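# Find the light check weight and place it on the red dish

## Task

Of the four check weights, one weighs less than the rest; identify it, possibly using the balance, and leave it lying flat on the red dish with none of the other three on the dish. A balance pointer over white means equal pans; otherwise it tilts toward the lighter pan. Everything except the weights and the dish must stay upright, and the balance must stay on the furniture it starts on.

## Robot and tools

Robots: three identical i2rt Big YAM arms named arm1, arm2 and arm3. Each has six joints, a two-finger gripper and a wrist camera. The foot poses in the scene frame (metres, quaternion w,x,y,z) are: arm1 at (-0.017, 1.211, 0.828) facing roughly -x (quat 0.030, -0.003, -0.002, -1.000); arm2 at (0.095, -0.011, 0.883) facing roughly +x (quat 0.025, -0.002, -0.007, 1.000); arm3 at (-0.083, -1.202, 0.816) facing roughly +x (quat 0.086, 0.005, -0.002, 0.996). Each foot faces along its own +x. The hand reaches about 1.0 m from the joint1 axis.

Frame: one shared scene frame with its origin on the floor and +z up. The "hand" point lies between the finger pads, about 1 cm behind the tips. The fingers point along the hand's +z and open along its y. Printed hand positions can be off, more so when the arm is stretched.

Cameras: arm1_cam_wrist, arm2_cam_wrist, arm3_cam_wrist (fisheye), and two fixed room cameras, room_a and room_b (672x504). You can also ask for "all".

Tool move: optional keys arm1, arm2, arm3 and cameras. Each arm has its own object; an arm you leave out gets no new command but may keep pushing toward its old target. Inside an arm's object:
- joints: absolute targets by name. joint1_rad -2.879..2.879 (yaw about the foot, positive counter-clockwise from above). joint2_rad 0..3.141 (shoulder; 0 is the upper arm pointing back, positive raises it). joint3_rad 0..3.019 (elbow; 0 is folded, positive opens it). joint4_rad -1.692..1.57 (hand pitch, positive tips the fingers up). joint5_rad -1.57..1.57 (sideways swing, positive to the arm's right). joint6_rad -2.094..2.094 (roll, positive clockwise seen from behind). gripper_m 0..0.093 is the fingertip gap in metres. Done tolerances are about ±0.045, 0.14, 0.09, 0.055, 0.03, 0.035 rad and ±0.003 m.
- target: an absolute hand pose [x, y, z, qw, qx, qy, qz] in metres in the scene frame, in the same form as the "hand" line. The hand travels a straight line from its current hand_target to it. When target is given, joints may only contain gripper_m.
- speed: the top speed of that path, 0.002..0.5 m/s, default 0.25. It is only allowed together with target. Rotation is capped at twice that value in rad/s.
- min_time_s: 0.1..8 s, the shortest duration for that arm's joint motions.

All motions in one call start together. All hand paths in a call finish together, paced by the slowest one. A path lasts 0.5 to 10 s, and no call runs longer than 15 s. Paths do not avoid obstacles or other arms. Hands lag, overshoot, can exceed the speed near full stretch, and often end a centimetre or more off. Unknown keys make the call invalid. An out-of-range value gets it refused, and then the later move, wait and finished_scene calls in the same reply are skipped. A move with no action returns the full state, all images and the scene number.

Results: the "move" line gives "done" for each arm, or its worst status. joint_status and hand_status are per motion: off_target means it stopped short and may still push. time_out means the arm now holds targets near where it stands and keeps pushing; send the reported positions to relax it. not_followed / "joint command not followed" / "pose unreachable" mean the self/arm-collision check withheld the motion; the gripper part still runs. on_its_own lists uncommanded behaviour, and its "held at" values are targets. For arms under "as last shown", lines are copied from the last print. hand_target is the pose at the current joint targets. Joint velocities are in rad/s (gripper m/s); "within noise" means still. Joint torques are in N m, in joint order, and include gravity; torques 3 and 4 wrap at ±28.

Gripper: shut on nothing it reads 0.000–0.003. When gripping hard it reads up to 0.005 below the object's width, or sometimes up to 0.002 above. To get a firm grip, command about 0.005 below the reading at first contact. To release, command well above the reading. Grip force is about 50–64 N per pad.

wait: seconds 0..10 plus optional cameras; it holds the current commands and returns the state.
zoom_image: camera plus region [x0,y0,x1,y1] in pixels of that camera's latest image, at most 504x504. Only cameras in the latest images can be zoomed.
finished_scene: scene = the current scene number. It cannot be undone, and the goal must still hold afterwards without the robots.

Approach: look at the room images to locate the four weights, the balance and the red dish. Compare weights on the two pans and read the pointer: it tilts toward the lighter pan. Lift the light weight, set it flat on the dish, and release it gently. Keep the other weights off the dish.

Avoid: knocking anything off the work area or onto the floor; tipping the balance or taking it off its furniture; dropping parts from height or letting go of them while moving; hard hits on fixed or heavy things. Never let arms press against each other, including one gripper closing on another arm's fingers; the clearance check can be late and allows fingers, housings and cameras to meet. Arms do not stop on contact, and sustained pushing, holding loads or staying stretched heats the motors. Above 85 °C a MOTOR HOT line appears. At 100 °C the arm goes limp for 30–60 s or more, its keys read limit_stop_at_motor_heat, and you must resend the targets. Loose objects may occasionally get a small push.

Each tool is called after "Request:" by a JSON object that holds its "name" and its "arguments".

## Session

Request:
{"name": "move", "arguments": {}}

Scene clock: 0.00 s.
Joint torques (N m): no reading
Heat: arm1: hottest joint2_rad 37 °C; arm2: hottest joint2_rad 31 °C; arm3: hottest joint2_rad 36 °C.
Joint velocities: within noise
arm1.joint_positions: joint1_rad=+0.463 joint2_rad=+0.615 joint3_rad=+1.490 joint4_rad=-1.383 joint5_rad=+0.276 joint6_rad=+0.395 gripper_m=+0.09396
arm1.joint_status: not commanded
arm1.hand: x=-0.2166 y=+1.1519 z=+1.4100 quat_wxyz=(-0.119, -0.855, +0.016, +0.505) (m; scene frame)
arm1.hand_target: x=-0.2135 y=+1.1537 z=+1.4229 quat_wxyz=(-0.125, -0.847, +0.018, +0.516) (m; scene frame)
arm1.hand_status: not commanded
arm2.joint_positions: joint1_rad=+0.482 joint2_rad=+0.585 joint3_rad=+1.357 joint4_rad=-1.462 joint5_rad=+0.226 joint6_rad=+0.023 gripper_m=+0.09396
arm2.joint_status: not commanded
arm2.hand: x=-0.1095 y=-0.0683 z=+1.3892 quat_wxyz=(-0.010, +0.891, +0.138, -0.433) (m; scene frame)
arm2.hand_target: x=-0.1075 y=-0.0675 z=+1.4001 quat_wxyz=(-0.007, +0.885, +0.136, -0.444) (m; scene frame)
arm2.hand_status: not commanded
arm3.joint_positions: joint1_rad=-0.065 joint2_rad=+0.649 joint3_rad=+1.390 joint4_rad=-1.161 joint5_rad=-0.034 joint6_rad=-0.702 gripper_m=+0.09396
arm3.joint_status: not commanded
arm3.hand: x=-0.3410 y=-1.1470 z=+1.3892 quat_wxyz=(-0.236, +0.811, +0.203, -0.495) (m; scene frame)
arm3.hand_target: x=-0.3379 y=-1.1478 z=+1.4005 quat_wxyz=(-0.241, +0.804, +0.201, -0.504) (m; scene frame)
arm3.hand_status: not commanded
pictures: arm1_cam_wrist, arm2_cam_wrist, arm3_cam_wrist, room_a, room_b

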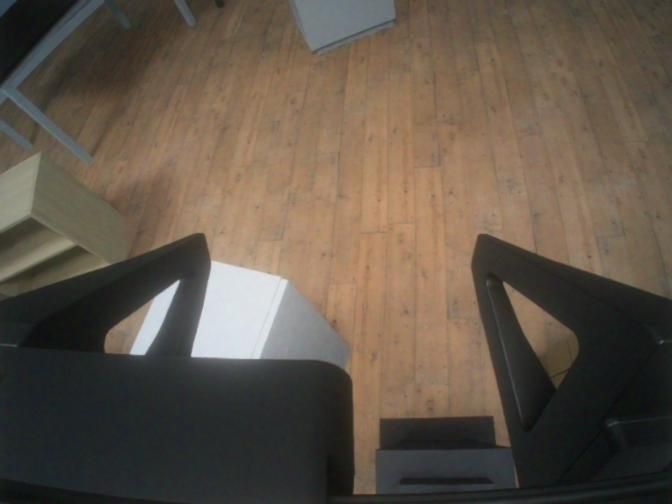

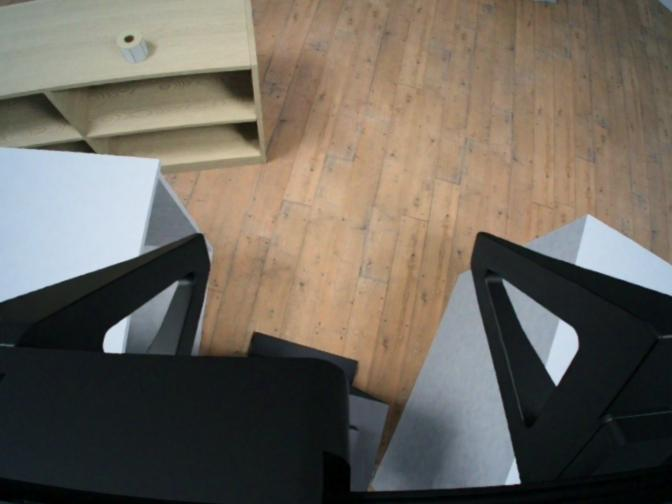

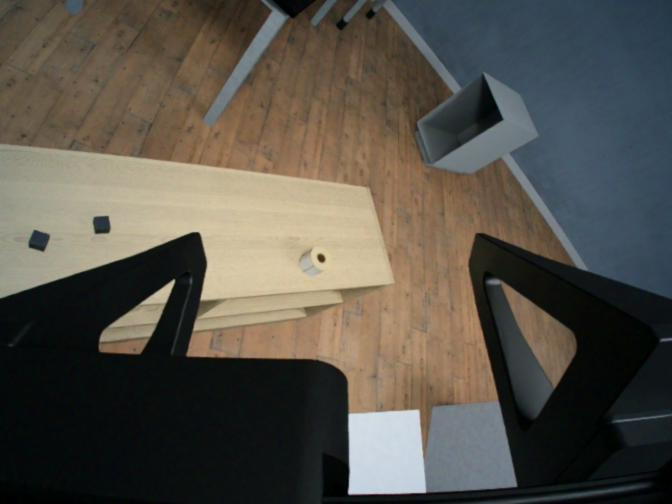

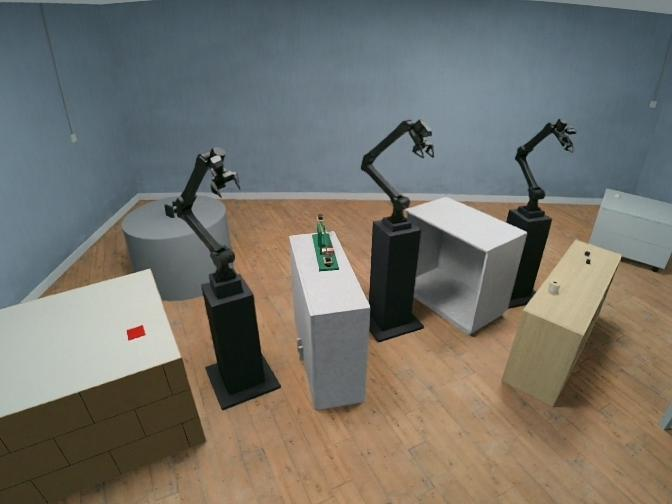

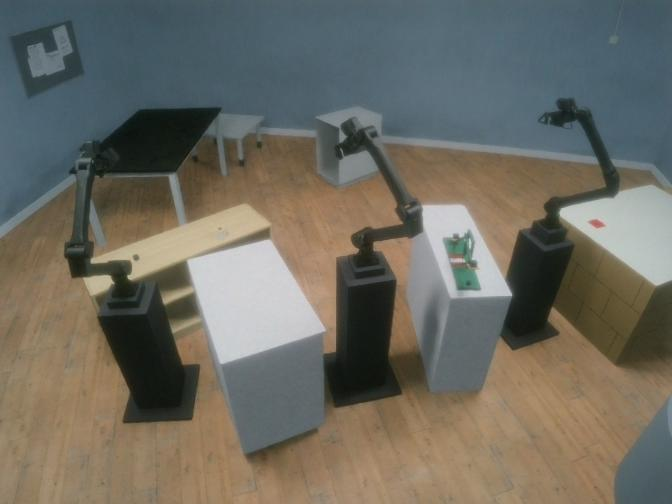

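Request:
{"name": "zoom_image", "arguments": {"camera": "room_a", "region": [270, 190, 390, 310]}}

Request:
{"name": "zoom_image", "arguments": {"camera": "room_b", "region": [410, 200, 530, 320]}}

Request:
{"name": "zoom_image", "arguments": {"camera": "room_a", "region": [500, 220, 640, 340]}}

Request:
{"name": "zoom_image", "arguments": {"camera": "room_b", "region": [80, 190, 300, 340]}}

Request:
{"name": "zoom_image", "arguments": {"camera": "room_a", "region": [0, 260, 200, 430]}}

Request:
{"name": "zoom_image", "arguments": {"camera": "room_b", "region": [540, 170, 672, 280]}}

Scaled by 4.200 from the camera's 672x504 image, which has a finer 960x720 frame.

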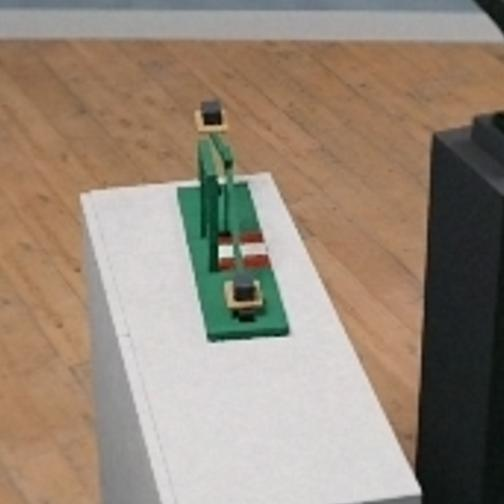

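Scaled by 4.200 from the camera's 672x504 image, which has a finer 960x720 frame.

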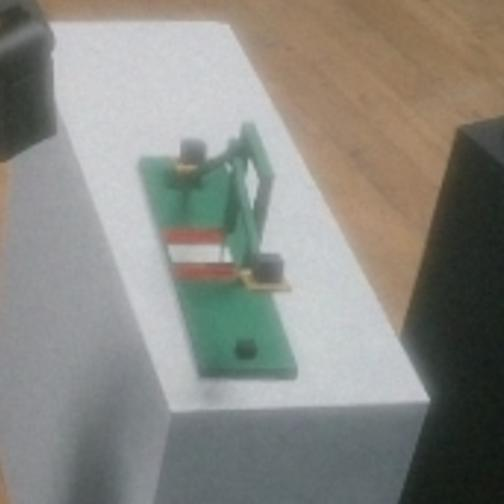

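Scaled by 3.600 from the camera's 672x504 image, which has a finer 960x720 frame.

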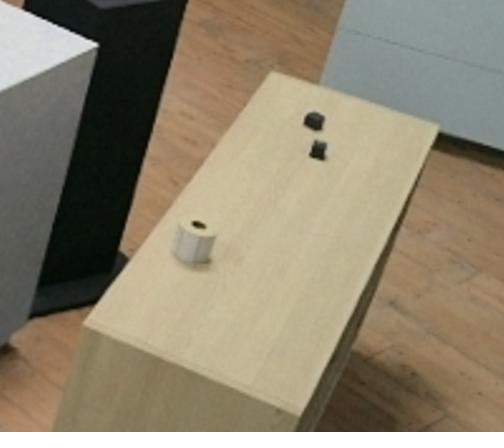

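Scaled by 2.291 from the camera's 672x504 image, which has a finer 960x720 frame.

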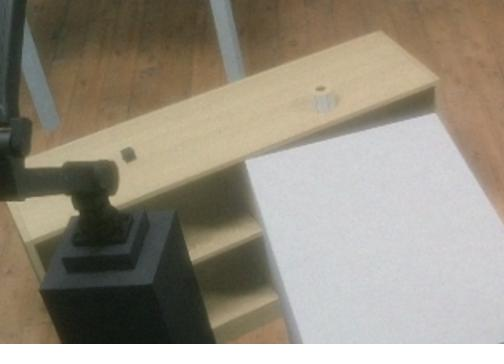

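Scaled by 2.520 from the camera's 672x504 image, which has a finer 960x720 frame.

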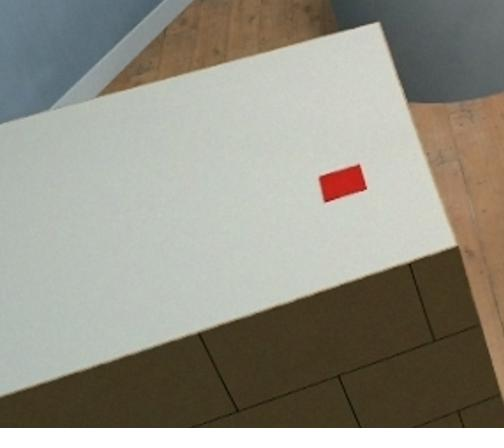

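Scaled by 3.818 from the camera's 672x504 image, which has a finer 960x720 frame.

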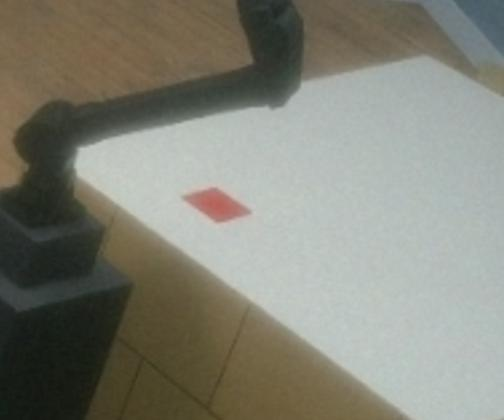

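Request:
{"name": "move", "arguments": {"arm1": {"joints": {"joint1_rad": 1.85, "joint2_rad": 0.9, "joint3_rad": 1.6, "joint4_rad": -1.45, "joint5_rad": 0, "joint6_rad": 0}, "min_time_s": 3}, "arm2": {"joints": {"joint1_rad": -1.7, "joint2_rad": 0.8, "joint3_rad": 1.5, "joint4_rad": -1.55, "joint5_rad": 0, "joint6_rad": 0}, "min_time_s": 3}, "cameras": ["arm1_cam_wrist", "arm2_cam_wrist"]}}

Scene clock: 7.80 s.
Joint torques (N m): arm1=[0.97 -1.03 13.91 1.22 0 -0.23] | arm2=[0.73 0.62 14.23 1.4 -0.11 -0.01] | arm3=[-1.14 0.44 8.8 2.06 -0.01 0.01]
Heat: arm1: hottest joint2_rad 37 °C; arm2: hottest joint2_rad 31 °C; arm3: hottest joint2_rad 36 °C.
move: arm1 done; arm2 done
Joint velocities: within noise
arm1.joint_positions: joint1_rad=+1.835 joint2_rad=+0.892 joint3_rad=+1.546 joint4_rad=-1.444 joint5_rad=+0.002 joint6_rad=+0.015 gripper_m=+0.09396
arm1.joint_status: all done
arm1.hand: x=+0.0865 y=+0.9155 z=+1.3530 quat_wxyz=(-0.309, -0.544, -0.747, +0.224) (m; scene frame)
arm1.hand_target: x=+0.0908 y=+0.9186 z=+1.3753 quat_wxyz=(-0.324, -0.528, -0.749, +0.234) (m; scene frame)
arm1.hand_status: not commanded
arm2.joint_positions: joint1_rad=-1.688 joint2_rad=+0.791 joint3_rad=+1.447 joint4_rad=-1.544 joint5_rad=+0.002 joint6_rad=+0.010 gripper_m=+0.09396
arm2.joint_status: all done
arm2.hand: x=+0.1380 y=+0.2412 z=+1.3753 quat_wxyz=(-0.261, +0.603, -0.721, -0.221) (m; scene frame)
arm2.hand_target: x=+0.1406 y=+0.2396 z=+1.3963 quat_wxyz=(-0.276, +0.598, -0.716, -0.230) (m; scene frame)
arm2.hand_status: not commanded
arm3: as last shown
arm3.hand_target: x=-0.3379 y=-1.1478 z=+1.4005 quat_wxyz=(-0.241, +0.805, +0.201, -0.504) (m; scene frame)
pictures: arm1_cam_wrist, arm2_cam_wrist
camera_calibration:
arm1_cam_wrist: T_world_to_cam=[[-0.951337, -0.308143, 0.00236893, 0.361152], [-0.305211, 0.941169, -0.145073, -0.635945], [0.0424737, -0.138736, -0.989418, 1.58957], [0, 0, 0, 1]] pos_world=[0.0819645, 0.930349, 1.47963]
arm2_cam_wrist: T_world_to_cam=[[0.985666, -0.168604, -0.00598063, -0.0859723], [-0.168565, -0.982734, -0.0762878, 0.370396], [0.00698504, 0.0762024, -0.997068, 1.476], [0, 0, 0, 1]] pos_world=[0.136866, 0.237031, 1.49941]

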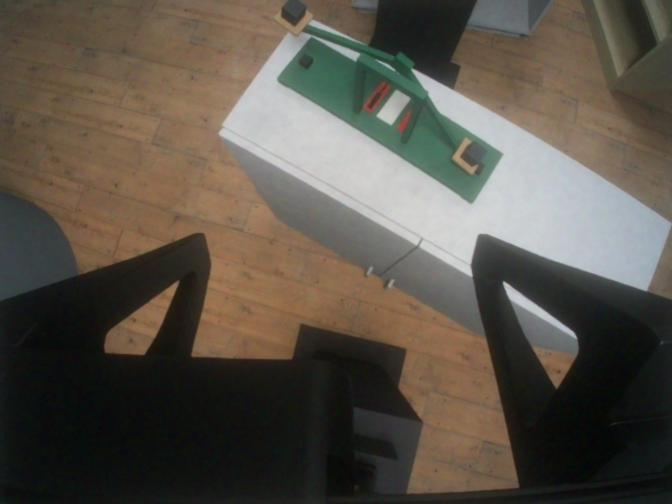

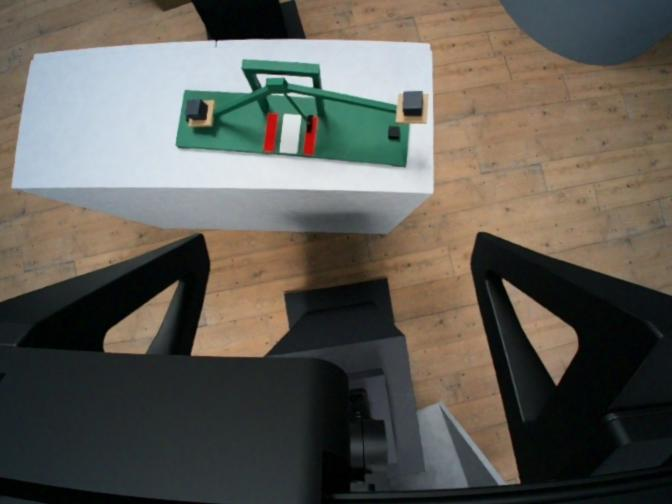

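Request:
{"name": "zoom_image", "arguments": {"camera": "arm2_cam_wrist", "region": [360, 50, 460, 150]}}

Request:
{"name": "zoom_image", "arguments": {"camera": "arm1_cam_wrist", "region": [240, 0, 340, 100]}}

Request:
{"name": "zoom_image", "arguments": {"camera": "arm1_cam_wrist", "region": [420, 110, 520, 210]}}

Scaled by 5.040 from the camera's 672x504 image, which has a finer 960x720 frame.

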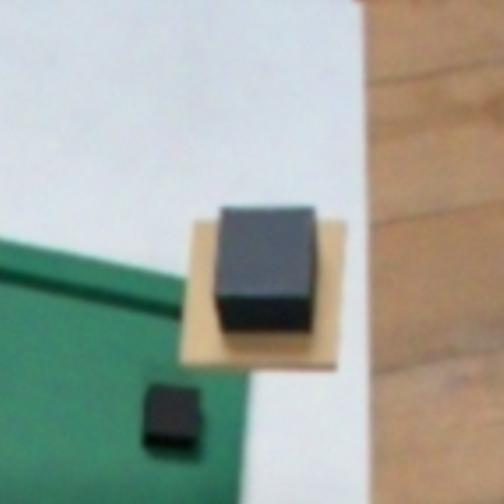

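Scaled by 5.040 from the camera's 672x504 image, which has a finer 960x720 frame.

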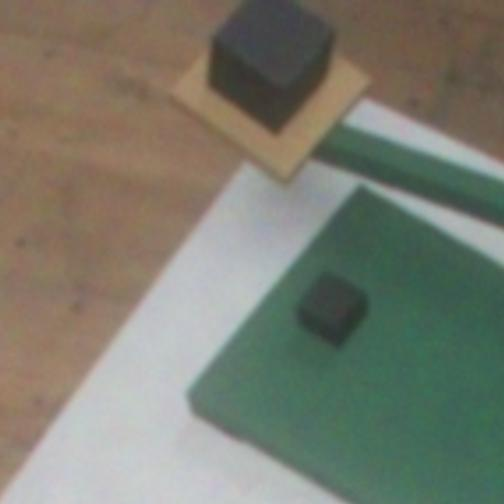

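Scaled by 5.040 from the camera's 672x504 image, which has a finer 960x720 frame.

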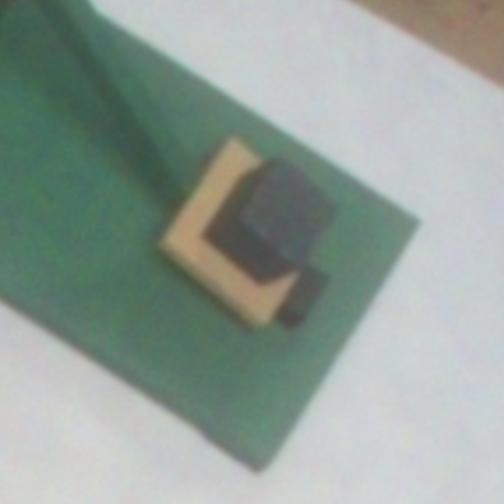

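Request:
{"name": "move", "arguments": {"arm1": {"target": [0.322, 0.605, 1.06, 0.2255, 0.7255, 0.5875, -0.2785], "speed": 0.35}, "cameras": ["arm1_cam_wrist", "arm2_cam_wrist"]}}

Scene clock: 13.73 s.
Joint torques (N m): arm1=[0.79 -13.98 15.5 0.92 0.45 0.03] | arm2=[0.56 0.32 14.05 1.37 -0.1 0] | arm3=[-1.14 0.44 8.8 2.09 -0.01 0.01]
Heat: arm1: hottest joint3_rad 38 °C; arm2: hottest joint3_rad 32 °C; arm3: hottest joint2_rad 36 °C.
move: arm1 off_target
Joint velocities: within noise
arm1.joint_positions: joint1_rad=+2.130 joint2_rad=+1.845 joint3_rad=+1.665 joint4_rad=-0.893 joint5_rad=+0.511 joint6_rad=+0.683 gripper_m=+0.09396
arm1.joint_status: not commanded
arm1.hand: x=+0.3062 y=+0.6144 z=+1.0392 quat_wxyz=(-0.204, -0.725, -0.596, +0.279) (m; scene frame)
arm1.hand_target: x=+0.3212 y=+0.6062 z=+1.0602 quat_wxyz=(-0.226, -0.725, -0.588, +0.278) (m; scene frame)
arm1.hand_status: off_target (0.028 m and 2.7 deg from the pose sent, 0.488 m and 30.1 deg at the start)
arm2, arm3: as last shown
arm2.joint_positions: joint1_rad=-1.688 joint2_rad=+0.791 joint3_rad=+1.447 joint4_rad=-1.544 joint5_rad=+0.002 joint6_rad=+0.009 gripper_m=+0.09396
pictures: arm1_cam_wrist, arm2_cam_wrist
camera_calibration:
arm1_cam_wrist: T_world_to_cam=[[-0.977798, 0.205632, 0.0403232, 0.131094], [0.202738, 0.976999, -0.0661042, -0.590688], [-0.0529889, -0.0564615, -0.996998, 1.21455], [0, 0, 0, 1]] pos_world=[0.312296, 0.61872, 1.16657]
arm2_cam_wrist: T_world_to_cam=[[0.985717, -0.16831, -0.00576135, -0.0863606], [-0.168256, -0.982784, -0.0763234, 0.370517], [0.00718385, 0.0762027, -0.997066, 1.47596], [0, 0, 0, 1]] pos_world=[0.136866, 0.237131, 1.49941]

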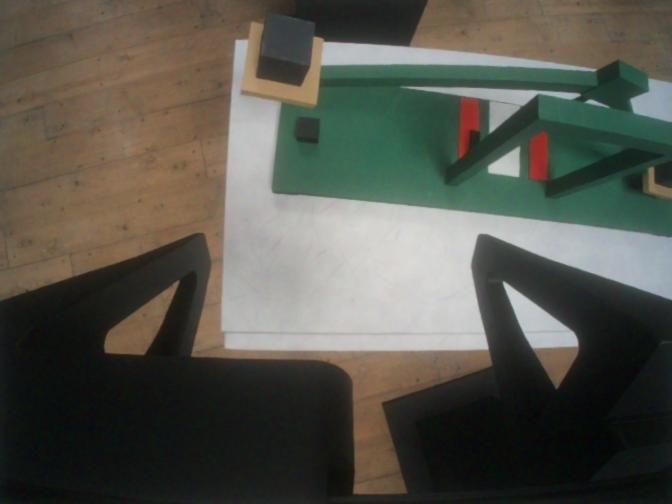

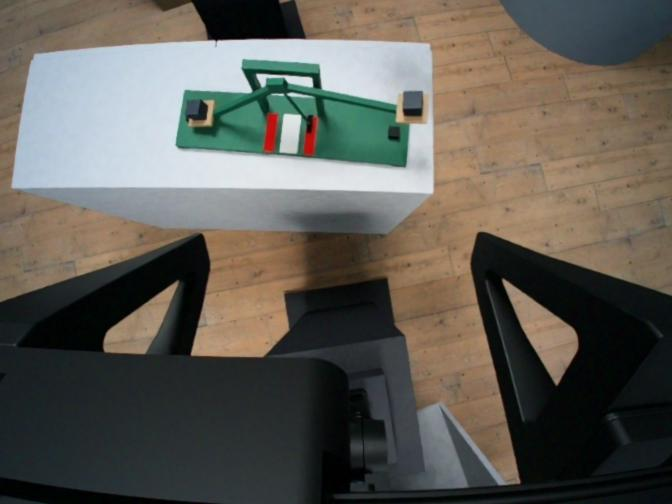

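Request:
{"name": "zoom_image", "arguments": {"camera": "arm1_cam_wrist", "region": [225, 0, 345, 120]}}

Scaled by 4.200 from the camera's 672x504 image, which has a finer 960x720 frame.

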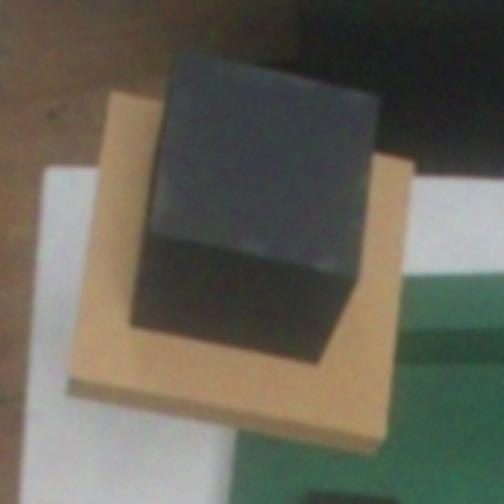

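Request:
{"name": "move", "arguments": {"arm1": {"target": [0.323, 0.496, 0.994, 0.2924, 0.7641, 0.5289, -0.2259], "speed": 0.2}, "cameras": ["arm1_cam_wrist", "arm2_cam_wrist"]}}

Request:
{"name": "zoom_image", "arguments": {"camera": "arm1_cam_wrist", "region": [160, 60, 510, 320]}}

Request:
{"name": "zoom_image", "arguments": {"camera": "arm2_cam_wrist", "region": [330, 20, 490, 180]}}

Scene clock: 17.93 s.
Joint torques (N m): arm1=[-0.85 -15.97 15.56 1.65 0.24 -0.02] | arm2=[0.67 0.32 14.02 1.37 -0.1 -0.02] | arm3=[-1.03 0.38 8.79 2.06 0 0.02]
Heat: arm1: hottest joint3_rad 40 °C; arm2: hottest joint3_rad 33 °C; arm3: hottest joint2_rad 36 °C.
move: arm1 off_target
Joint velocities: within noise
arm1.joint_positions: joint1_rad=+2.035 joint2_rad=+2.072 joint3_rad=+1.823 joint4_rad=-0.711 joint5_rad=+0.378 joint6_rad=+0.739 gripper_m=+0.09396
arm1.joint_status: not commanded
arm1.hand: x=+0.3134 y=+0.5144 z=+0.9723 quat_wxyz=(-0.265, -0.763, -0.544, +0.226) (m; scene frame)
arm1.hand_target: x=+0.3221 y=+0.4978 z=+0.9944 quat_wxyz=(-0.293, -0.764, -0.529, +0.226) (m; scene frame)
arm1.hand_status: off_target (0.030 m and 3.6 deg from the pose sent, 0.128 m and 14.9 deg at the start)
arm2, arm3: as last shown
pictures: arm1_cam_wrist, arm2_cam_wrist
camera_calibration:
arm1_cam_wrist: T_world_to_cam=[[-0.950951, 0.26774, -0.154944, 0.310956], [0.279227, 0.958505, -0.0574478, -0.521699], [0.133133, -0.0978945, -0.986252, 1.09521], [0, 0, 0, 1]] pos_world=[0.295568, 0.524011, 1.09836]
arm2_cam_wrist: T_world_to_cam=[[0.985717, -0.16831, -0.00576135, -0.0863606], [-0.168256, -0.982784, -0.0763234, 0.370517], [0.00718385, 0.0762027, -0.997066, 1.47596], [0, 0, 0, 1]] pos_world=[0.136866, 0.237131, 1.49941]

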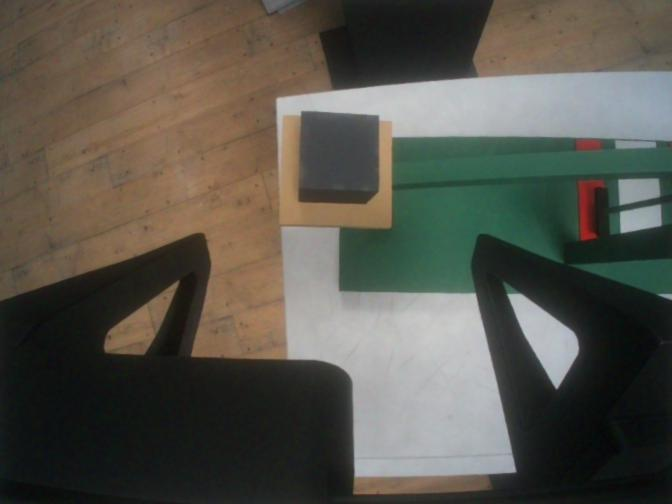

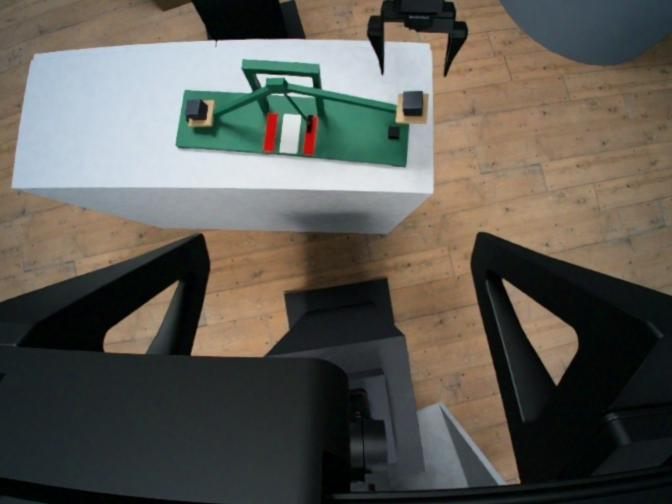

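Scaled by 1.440 from the camera's 672x504 image, which has a finer 960x720 frame.

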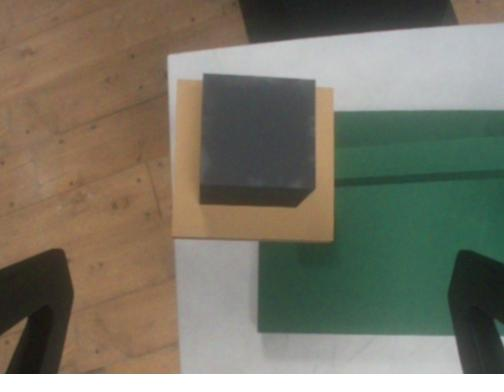

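Scaled by 3.150 from the camera's 672x504 image, which has a finer 960x720 frame.

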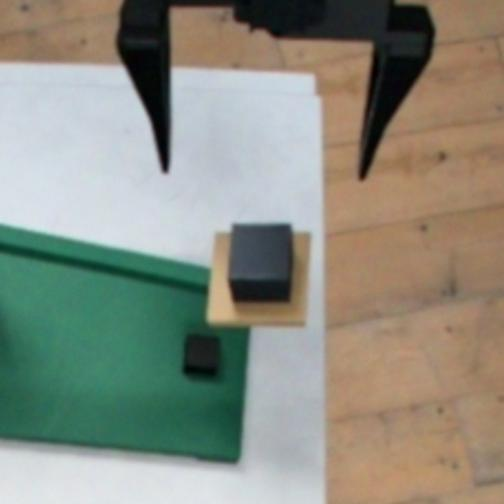

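Request:
{"name": "move", "arguments": {"arm1": {"target": [0.3176, 0.4556, 0.968, 0.2924, 0.7641, 0.5289, -0.2259], "speed": 0.1}, "cameras": ["arm1_cam_wrist", "arm2_cam_wrist"]}}

Request:
{"name": "zoom_image", "arguments": {"camera": "arm2_cam_wrist", "region": [350, 40, 470, 160]}}

Scene clock: 20.23 s.
Joint torques (N m): arm1=[-1.79 -17.67 15.69 1.54 0.22 -0.22] | arm2=[0.62 0.67 14.06 1.39 -0.11 -0.02] | arm3=[-1.14 0.5 8.77 2.07 -0.01 0.01]
Heat: arm1: hottest joint3_rad 42 °C; arm2: hottest joint3_rad 33 °C; arm3: hottest joint2_rad 36 °C.
move: arm1 off_target
Joint velocities: within noise
arm1.joint_positions: joint1_rad=+2.011 joint2_rad=+2.182 joint3_rad=+1.941 joint4_rad=-0.703 joint5_rad=+0.357 joint6_rad=+0.736 gripper_m=+0.09396
arm1.joint_status: not commanded
arm1.hand: x=+0.3166 y=+0.4766 z=+0.9480 quat_wxyz=(-0.271, -0.768, -0.537, +0.221) (m; scene frame)
arm1.hand_target: x=+0.3167 y=+0.4574 z=+0.9684 quat_wxyz=(-0.293, -0.764, -0.529, +0.226) (m; scene frame)
arm1.hand_status: off_target (0.029 m and 2.7 deg from the pose sent, 0.059 m and 3.6 deg at the start)
arm2, arm3: as last shown
pictures: arm1_cam_wrist, arm2_cam_wrist
camera_calibration:
arm1_cam_wrist: T_world_to_cam=[[-0.945101, 0.275678, -0.175458, 0.334156], [0.28928, 0.955555, -0.0568417, -0.490077], [0.15199, -0.104478, -0.982845, 1.06098], [0, 0, 0, 1]] pos_world=[0.296322, 0.487026, 1.07355]
arm2_cam_wrist: T_world_to_cam=[[0.985717, -0.16831, -0.00576135, -0.0863606], [-0.168256, -0.982784, -0.0763234, 0.370517], [0.00718385, 0.0762027, -0.997066, 1.47596], [0, 0, 0, 1]] pos_world=[0.136866, 0.237131, 1.49941]

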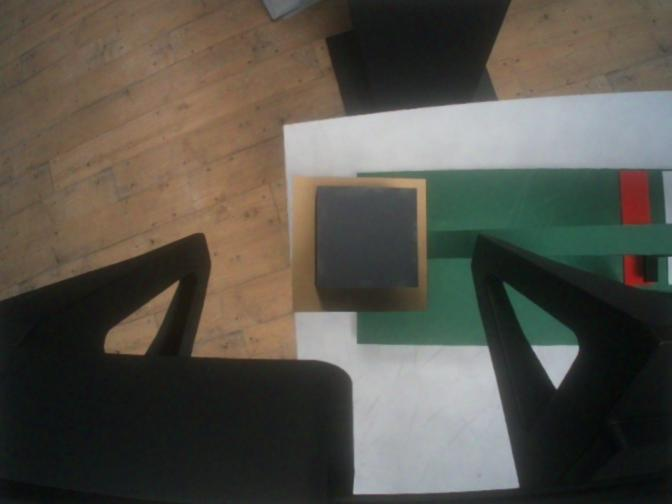

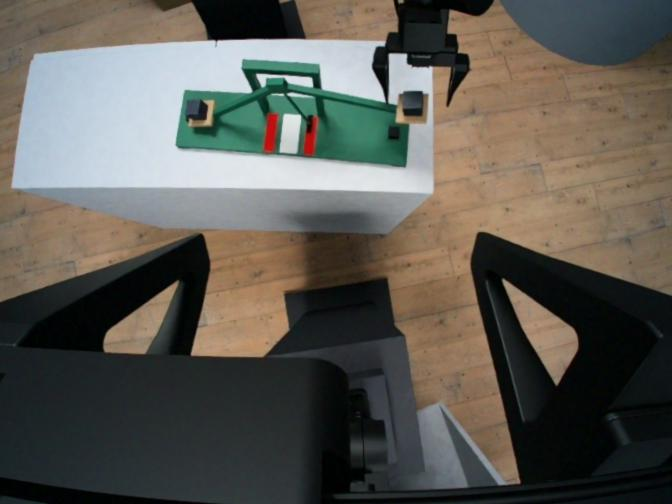

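Scaled by 4.200 from the camera's 672x504 image, which has a finer 960x720 frame.

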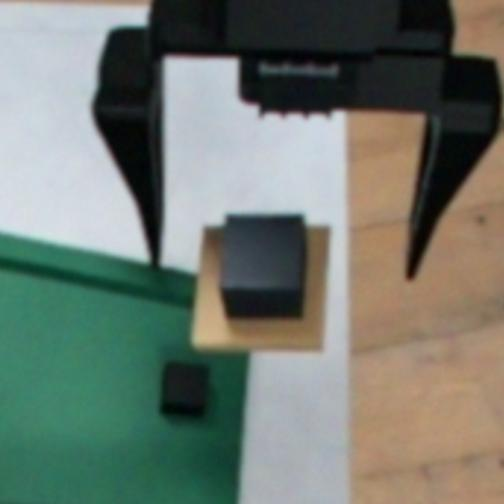

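Request:
{"name": "move", "arguments": {"arm1": {"target": [0.3090, 0.4515, 0.9605, 0.2924, 0.7641, 0.5289, -0.2259], "speed": 0.08}, "cameras": ["arm1_cam_wrist", "arm2_cam_wrist"]}}

Request:
{"name": "zoom_image", "arguments": {"camera": "arm2_cam_wrist", "region": [350, 40, 470, 160]}}

Scene clock: 21.60 s.
Joint torques (N m): arm1=[-1.73 -16.03 14.61 1.92 0.18 -0.23] | arm2=[0.85 0.62 14.05 1.4 -0.11 -0.01] | arm3=[-1.26 0.44 8.81 2.07 0 0.02]
Heat: arm1: hottest joint3_rad 42 °C; arm2: hottest joint3_rad 33 °C; arm3: hottest joint2_rad 36 °C.
move: arm1 off_target
Joint velocities: within noise
arm1.joint_positions: joint1_rad=+1.998 joint2_rad=+2.184 joint3_rad=+1.941 joint4_rad=-0.693 joint5_rad=+0.350 joint6_rad=+0.728 gripper_m=+0.09396
arm1.joint_status: not commanded
arm1.hand: x=+0.3094 y=+0.4711 z=+0.9474 quat_wxyz=(-0.273, -0.768, -0.535, +0.221) (m; scene frame)
arm1.hand_target: x=+0.3083 y=+0.4529 z=+0.9609 quat_wxyz=(-0.293, -0.764, -0.529, +0.226) (m; scene frame)
arm1.hand_status: off_target (0.024 m and 2.4 deg from the pose sent, 0.029 m and 2.7 deg at the start)
arm2, arm3: as last shown
pictures: arm1_cam_wrist, arm2_cam_wrist
camera_calibration:
arm1_cam_wrist: T_world_to_cam=[[-0.943568, 0.277637, -0.180545, 0.332165], [0.292218, 0.954507, -0.0593787, -0.480834], [0.155846, -0.108786, -0.981773, 1.06077], [0, 0, 0, 1]] pos_world=[0.288612, 0.482135, 1.07285]
arm2_cam_wrist: T_world_to_cam=[[0.985717, -0.16831, -0.00576135, -0.0863606], [-0.168256, -0.982784, -0.0763234, 0.370517], [0.00718385, 0.0762027, -0.997066, 1.47596], [0, 0, 0, 1]] pos_world=[0.136866, 0.237131, 1.49941]

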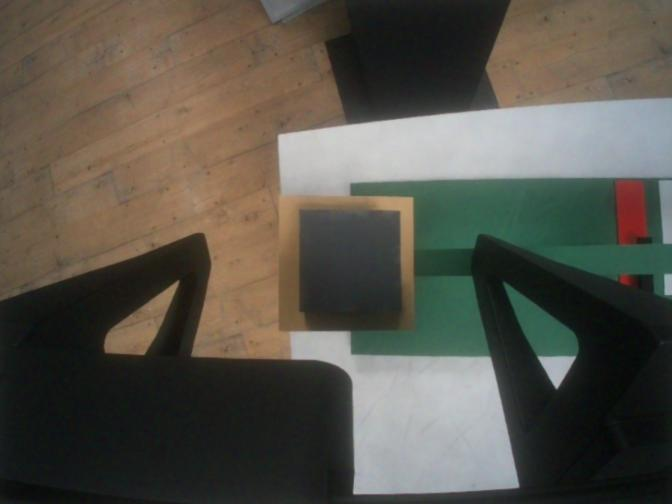

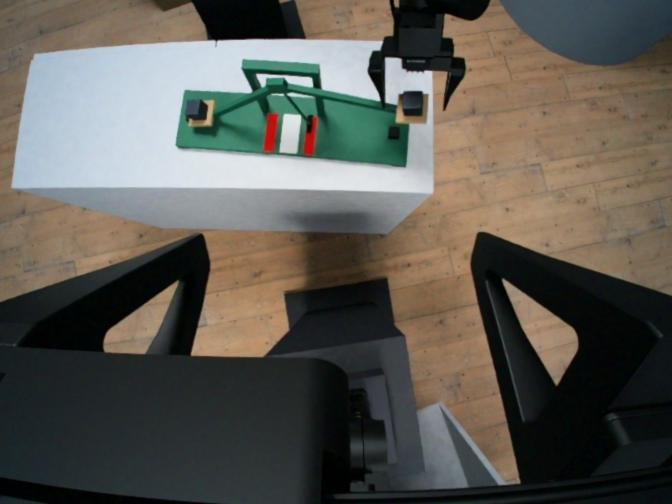

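Scaled by 4.200 from the camera's 672x504 image, which has a finer 960x720 frame.

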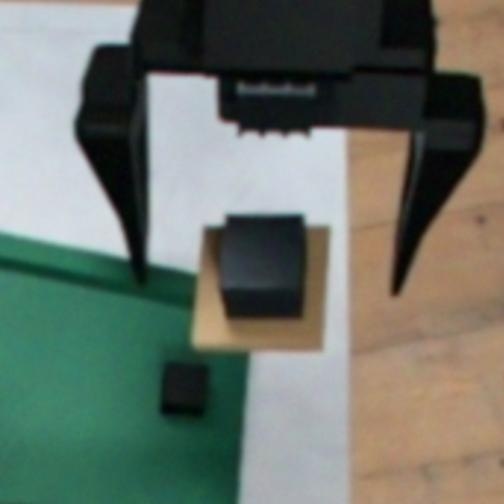

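Request:
{"name": "move", "arguments": {"arm1": {"target": [0.3060, 0.4525, 0.949, 0.2924, 0.7641, 0.5289, -0.2259], "speed": 0.08}, "cameras": ["arm1_cam_wrist"]}}

Scene clock: 22.73 s.
Joint torques (N m): arm1=[-1.44 -17.14 12.52 1.99 0.15 -0.24] | arm2=[0.56 0.38 14.05 1.42 -0.11 -0.02] | arm3=[-1.08 0.38 8.81 2.07 -0.01 0.01]
Heat: arm1: hottest joint3_rad 43 °C; arm2: hottest joint3_rad 34 °C; arm3: hottest joint2_rad 36 °C.
move: arm1 off_target
Joint velocities: within noise
arm1.joint_positions: joint1_rad=+1.998 joint2_rad=+2.189 joint3_rad=+1.941 joint4_rad=-0.664 joint5_rad=+0.348 joint6_rad=+0.726 gripper_m=+0.09396
arm1.joint_status: not commanded
arm1.hand: x=+0.3119 y=+0.4663 z=+0.9475 quat_wxyz=(-0.284, -0.766, -0.532, +0.222) (m; scene frame)
arm1.hand_target: x=+0.3055 y=+0.4530 z=+0.9492 quat_wxyz=(-0.292, -0.764, -0.529, +0.226) (m; scene frame)
arm1.hand_status: off_target (0.015 m and 1.1 deg from the pose sent, 0.019 m and 2.4 deg at the start)
arm2, arm3: as last shown
pictures: arm1_cam_wrist
camera_calibration:
arm1_cam_wrist: T_world_to_cam=[[-0.942259, 0.271303, -0.196321, 0.353348], [0.290372, 0.953941, -0.0753776, -0.460954], [0.166828, -0.128031, -0.977638, 1.06158], [0, 0, 0, 1]] pos_world=[0.289692, 0.479773, 1.07246]

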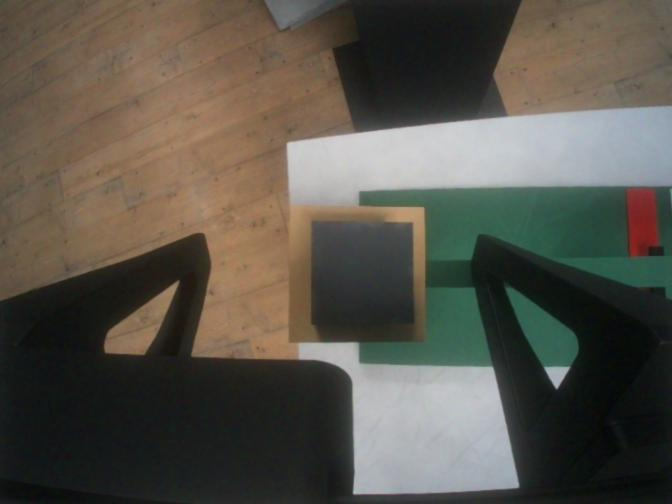

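Request:
{"name": "move", "arguments": {"arm1": {"target": [0.2985, 0.457, 0.934, 0.2924, 0.7641, 0.5289, -0.2259], "speed": 0.08}, "cameras": ["arm1_cam_wrist", "arm2_cam_wrist"]}}

Request:
{"name": "zoom_image", "arguments": {"camera": "arm2_cam_wrist", "region": [350, 40, 470, 160]}}

Scene clock: 24.10 s.
Joint torques (N m): arm1=[-2.02 -17.79 11.17 2.02 0.19 -0.2] | arm2=[0.79 0.62 14.01 1.31 -0.11 -0.01] | arm3=[-1.14 0.44 8.8 2.07 -0.01 0.01]
Heat: arm1: hottest joint3_rad 43 °C; arm2: hottest joint3_rad 34 °C; arm3: hottest joint2_rad 36 °C.
move: arm1 off_target
Joint velocities: within noise
arm1.joint_positions: joint1_rad=+1.993 joint2_rad=+2.189 joint3_rad=+1.901 joint4_rad=-0.614 joint5_rad=+0.344 joint6_rad=+0.720 gripper_m=+0.09396
arm1.joint_status: not commanded
arm1.hand: x=+0.3076 y=+0.4665 z=+0.9343 quat_wxyz=(-0.288, -0.765, -0.532, +0.222) (m; scene frame)
arm1.hand_target: x=+0.2984 y=+0.4573 z=+0.9341 quat_wxyz=(-0.292, -0.764, -0.529, +0.226) (m; scene frame)
arm1.hand_status: off_target (0.013 m and 0.7 deg from the pose sent, 0.021 m and 1.2 deg at the start)
arm2, arm3: as last shown
pictures: arm1_cam_wrist, arm2_cam_wrist
camera_calibration:
arm1_cam_wrist: T_world_to_cam=[[-0.941992, 0.268034, -0.202015, 0.353413], [0.288918, 0.953868, -0.0816264, -0.454564], [0.170817, -0.135257, -0.975975, 1.05], [0, 0, 0, 1]] pos_world=[0.284886, 0.480887, 1.05906]
arm2_cam_wrist: T_world_to_cam=[[0.985717, -0.16831, -0.00576135, -0.0863606], [-0.168256, -0.982784, -0.0763234, 0.370517], [0.00718385, 0.0762027, -0.997066, 1.47596], [0, 0, 0, 1]] pos_world=[0.136866, 0.237131, 1.49941]

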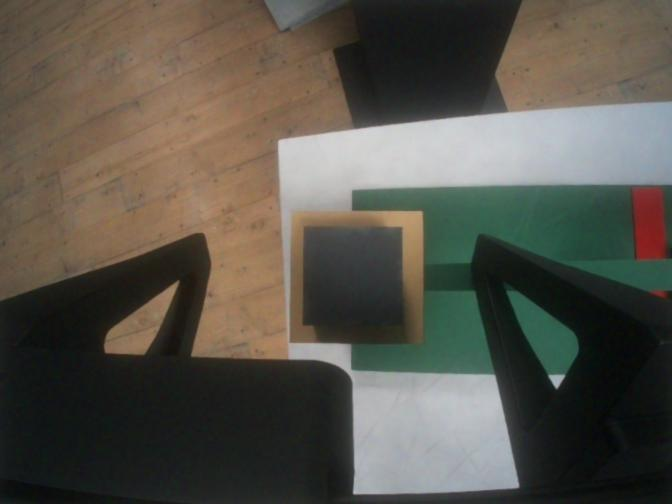

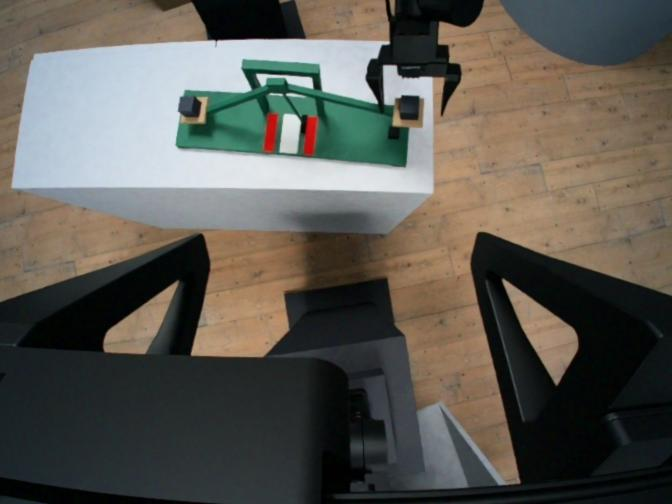

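Scaled by 4.200 from the camera's 672x504 image, which has a finer 960x720 frame.

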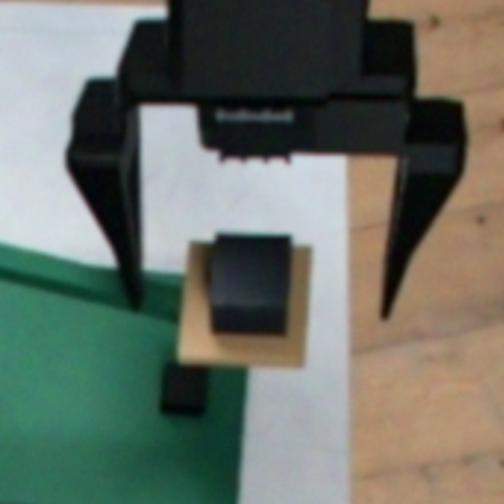

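Request:
{"name": "move", "arguments": {"arm1": {"target": [0.2955, 0.465, 0.962, 0.2924, 0.7641, 0.5289, -0.2259], "speed": 0.1, "joints": {"gripper_m": 0.056}}, "cameras": ["arm1_cam_wrist", "arm2_cam_wrist"]}}

Request:
{"name": "zoom_image", "arguments": {"camera": "arm2_cam_wrist", "region": [350, 40, 470, 160]}}

Scene clock: 25.67 s.
Joint torques (N m): arm1=[-1.38 -20.72 10.67 0.95 0.21 -0.22] | arm2=[0.79 0.44 14.06 1.36 -0.09 -0.03] | arm3=[-1.14 0.38 8.8 2.07 0 0.01]
Heat: arm1: hottest joint3_rad 43 °C; arm2: hottest joint3_rad 34 °C; arm3: hottest joint2_rad 36 °C.
move: arm1 off_target
Joint velocities: within noise
arm1.joint_positions: joint1_rad=+1.991 joint2_rad=+2.189 joint3_rad=+1.901 joint4_rad=-0.632 joint5_rad=+0.344 joint6_rad=+0.720 gripper_m=+0.05610
arm1.joint_status: all done
arm1.hand: x=+0.3049 y=+0.4689 z=+0.9320 quat_wxyz=(-0.280, -0.766, -0.534, +0.221) (m; scene frame)
arm1.hand_target: x=+0.2954 y=+0.4650 z=+0.9615 quat_wxyz=(-0.292, -0.764, -0.529, +0.226) (m; scene frame)
arm1.hand_status: off_target (0.032 m and 1.6 deg from the pose sent, 0.030 m and 0.7 deg at the start)
arm2: as last shown
arm3.joint_positions: joint1_rad=-0.065 joint2_rad=+0.649 joint3_rad=+1.390 joint4_rad=-1.161 joint5_rad=-0.034 joint6_rad=-0.702 gripper_m=+0.09396
arm3.joint_status: not commanded
arm3.hand: x=-0.3410 y=-1.1470 z=+1.3892 quat_wxyz=(-0.236, +0.811, +0.203, -0.495) (m; scene frame)
arm3.hand_target: x=-0.3379 y=-1.1478 z=+1.4005 quat_wxyz=(-0.241, +0.805, +0.201, -0.504) (m; scene frame)
arm3.hand_status: not commanded
pictures: arm1_cam_wrist, arm2_cam_wrist
camera_calibration:
arm1_cam_wrist: T_world_to_cam=[[-0.943218, 0.272346, -0.190179, 0.337168], [0.289646, 0.954608, -0.0694849, -0.468109], [0.162623, -0.120624, -0.979287, 1.04725], [0, 0, 0, 1]] pos_world=[0.283301, 0.481358, 1.05716]
arm2_cam_wrist: T_world_to_cam=[[0.985717, -0.16831, -0.00576135, -0.0863606], [-0.168256, -0.982784, -0.0763234, 0.370517], [0.00718385, 0.0762027, -0.997066, 1.47596], [0, 0, 0, 1]] pos_world=[0.136866, 0.237131, 1.49941]

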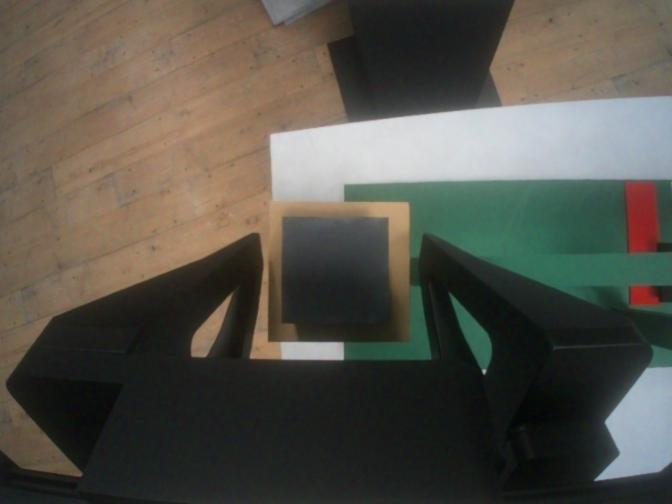

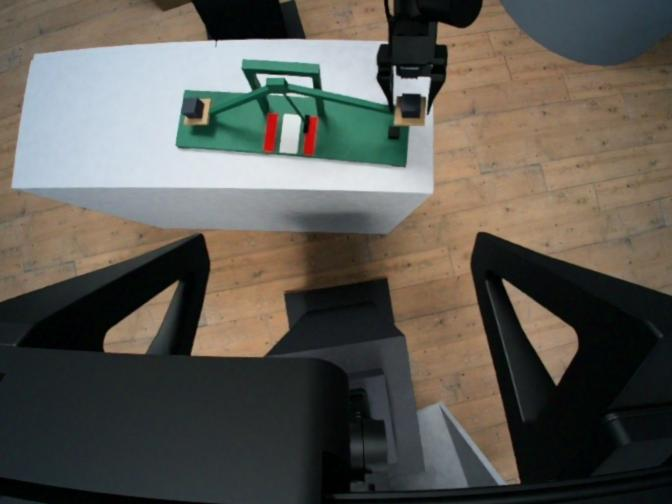

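Scaled by 4.200 from the camera's 672x504 image, which has a finer 960x720 frame.

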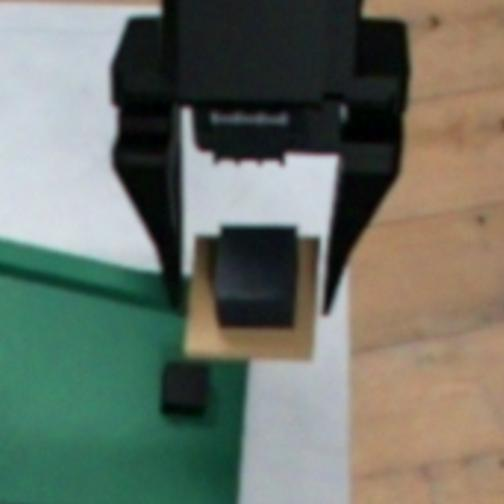

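Request:
{"name": "move", "arguments": {"arm1": {"joints": {"gripper_m": 0.024}}, "cameras": ["arm1_cam_wrist", "arm2_cam_wrist"]}}

Request:
{"name": "zoom_image", "arguments": {"camera": "arm2_cam_wrist", "region": [350, 40, 470, 160]}}

Scene clock: 26.60 s.
Joint torques (N m): arm1=[-1.67 -20.54 11 0.92 0.33 -0.23] | arm2=[0.62 0.44 14.08 1.37 -0.11 -0.01] | arm3=[-1.14 0.44 8.8 2.07 -0.01 0.01]
Heat: arm1: hottest joint3_rad 43 °C; arm2: hottest joint3_rad 34 °C; arm3: hottest joint2_rad 36 °C.
move: arm1 off_target
Joint velocities: within noise
arm1.joint_positions: joint1_rad=+1.991 joint2_rad=+2.187 joint3_rad=+1.900 joint4_rad=-0.633 joint5_rad=+0.341 joint6_rad=+0.719 gripper_m=+0.03024
arm1.joint_status: gripper_m off_target (ended at +0.03027, target +0.02400)
arm1.hand: x=+0.3049 y=+0.4694 z=+0.9326 quat_wxyz=(-0.280, -0.766, -0.535, +0.220) (m; scene frame)
arm1.hand_target: x=+0.2956 y=+0.4650 z=+0.9616 quat_wxyz=(-0.292, -0.764, -0.529, +0.226) (m; scene frame)
arm1.hand_status: not commanded
arm2.joint_positions: joint1_rad=-1.688 joint2_rad=+0.791 joint3_rad=+1.447 joint4_rad=-1.544 joint5_rad=+0.002 joint6_rad=+0.009 gripper_m=+0.09396
arm2.joint_status: not commanded
arm2.hand: x=+0.1380 y=+0.2412 z=+1.3753 quat_wxyz=(-0.261, +0.603, -0.721, -0.221) (m; scene frame)
arm2.hand_target: x=+0.1406 y=+0.2396 z=+1.3963 quat_wxyz=(-0.276, +0.598, -0.716, -0.230) (m; scene frame)
arm2.hand_status: not commanded
arm3: as last shown
pictures: arm1_cam_wrist, arm2_cam_wrist
camera_calibration:
arm1_cam_wrist: T_world_to_cam=[[-0.943366, 0.270987, -0.19138, 0.338883], [0.288104, 0.95521, -0.0676044, -0.470105], [0.164488, -0.118913, -0.979185, 1.04647], [0, 0, 0, 1]] pos_world=[0.282999, 0.481654, 1.05776]
arm2_cam_wrist: T_world_to_cam=[[0.985717, -0.16831, -0.00576135, -0.0863606], [-0.168256, -0.982784, -0.0763234, 0.370517], [0.00718385, 0.0762027, -0.997066, 1.47596], [0, 0, 0, 1]] pos_world=[0.136866, 0.237131, 1.49941]

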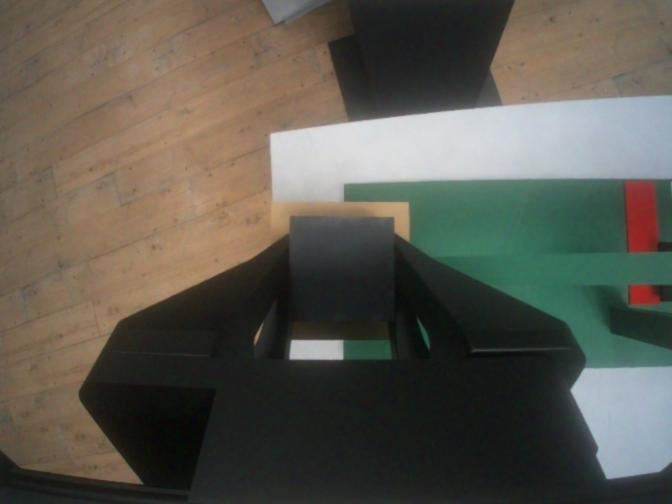

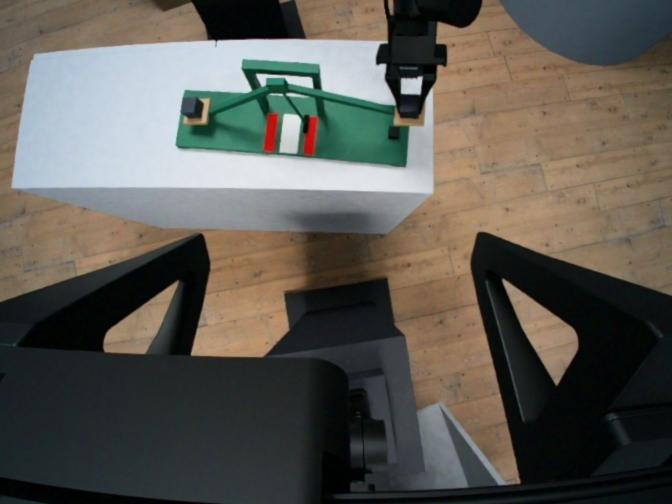

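Scaled by 4.200 from the camera's 672x504 image, which has a finer 960x720 frame.

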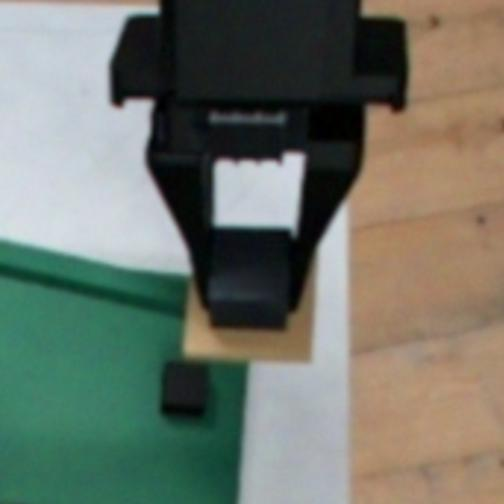

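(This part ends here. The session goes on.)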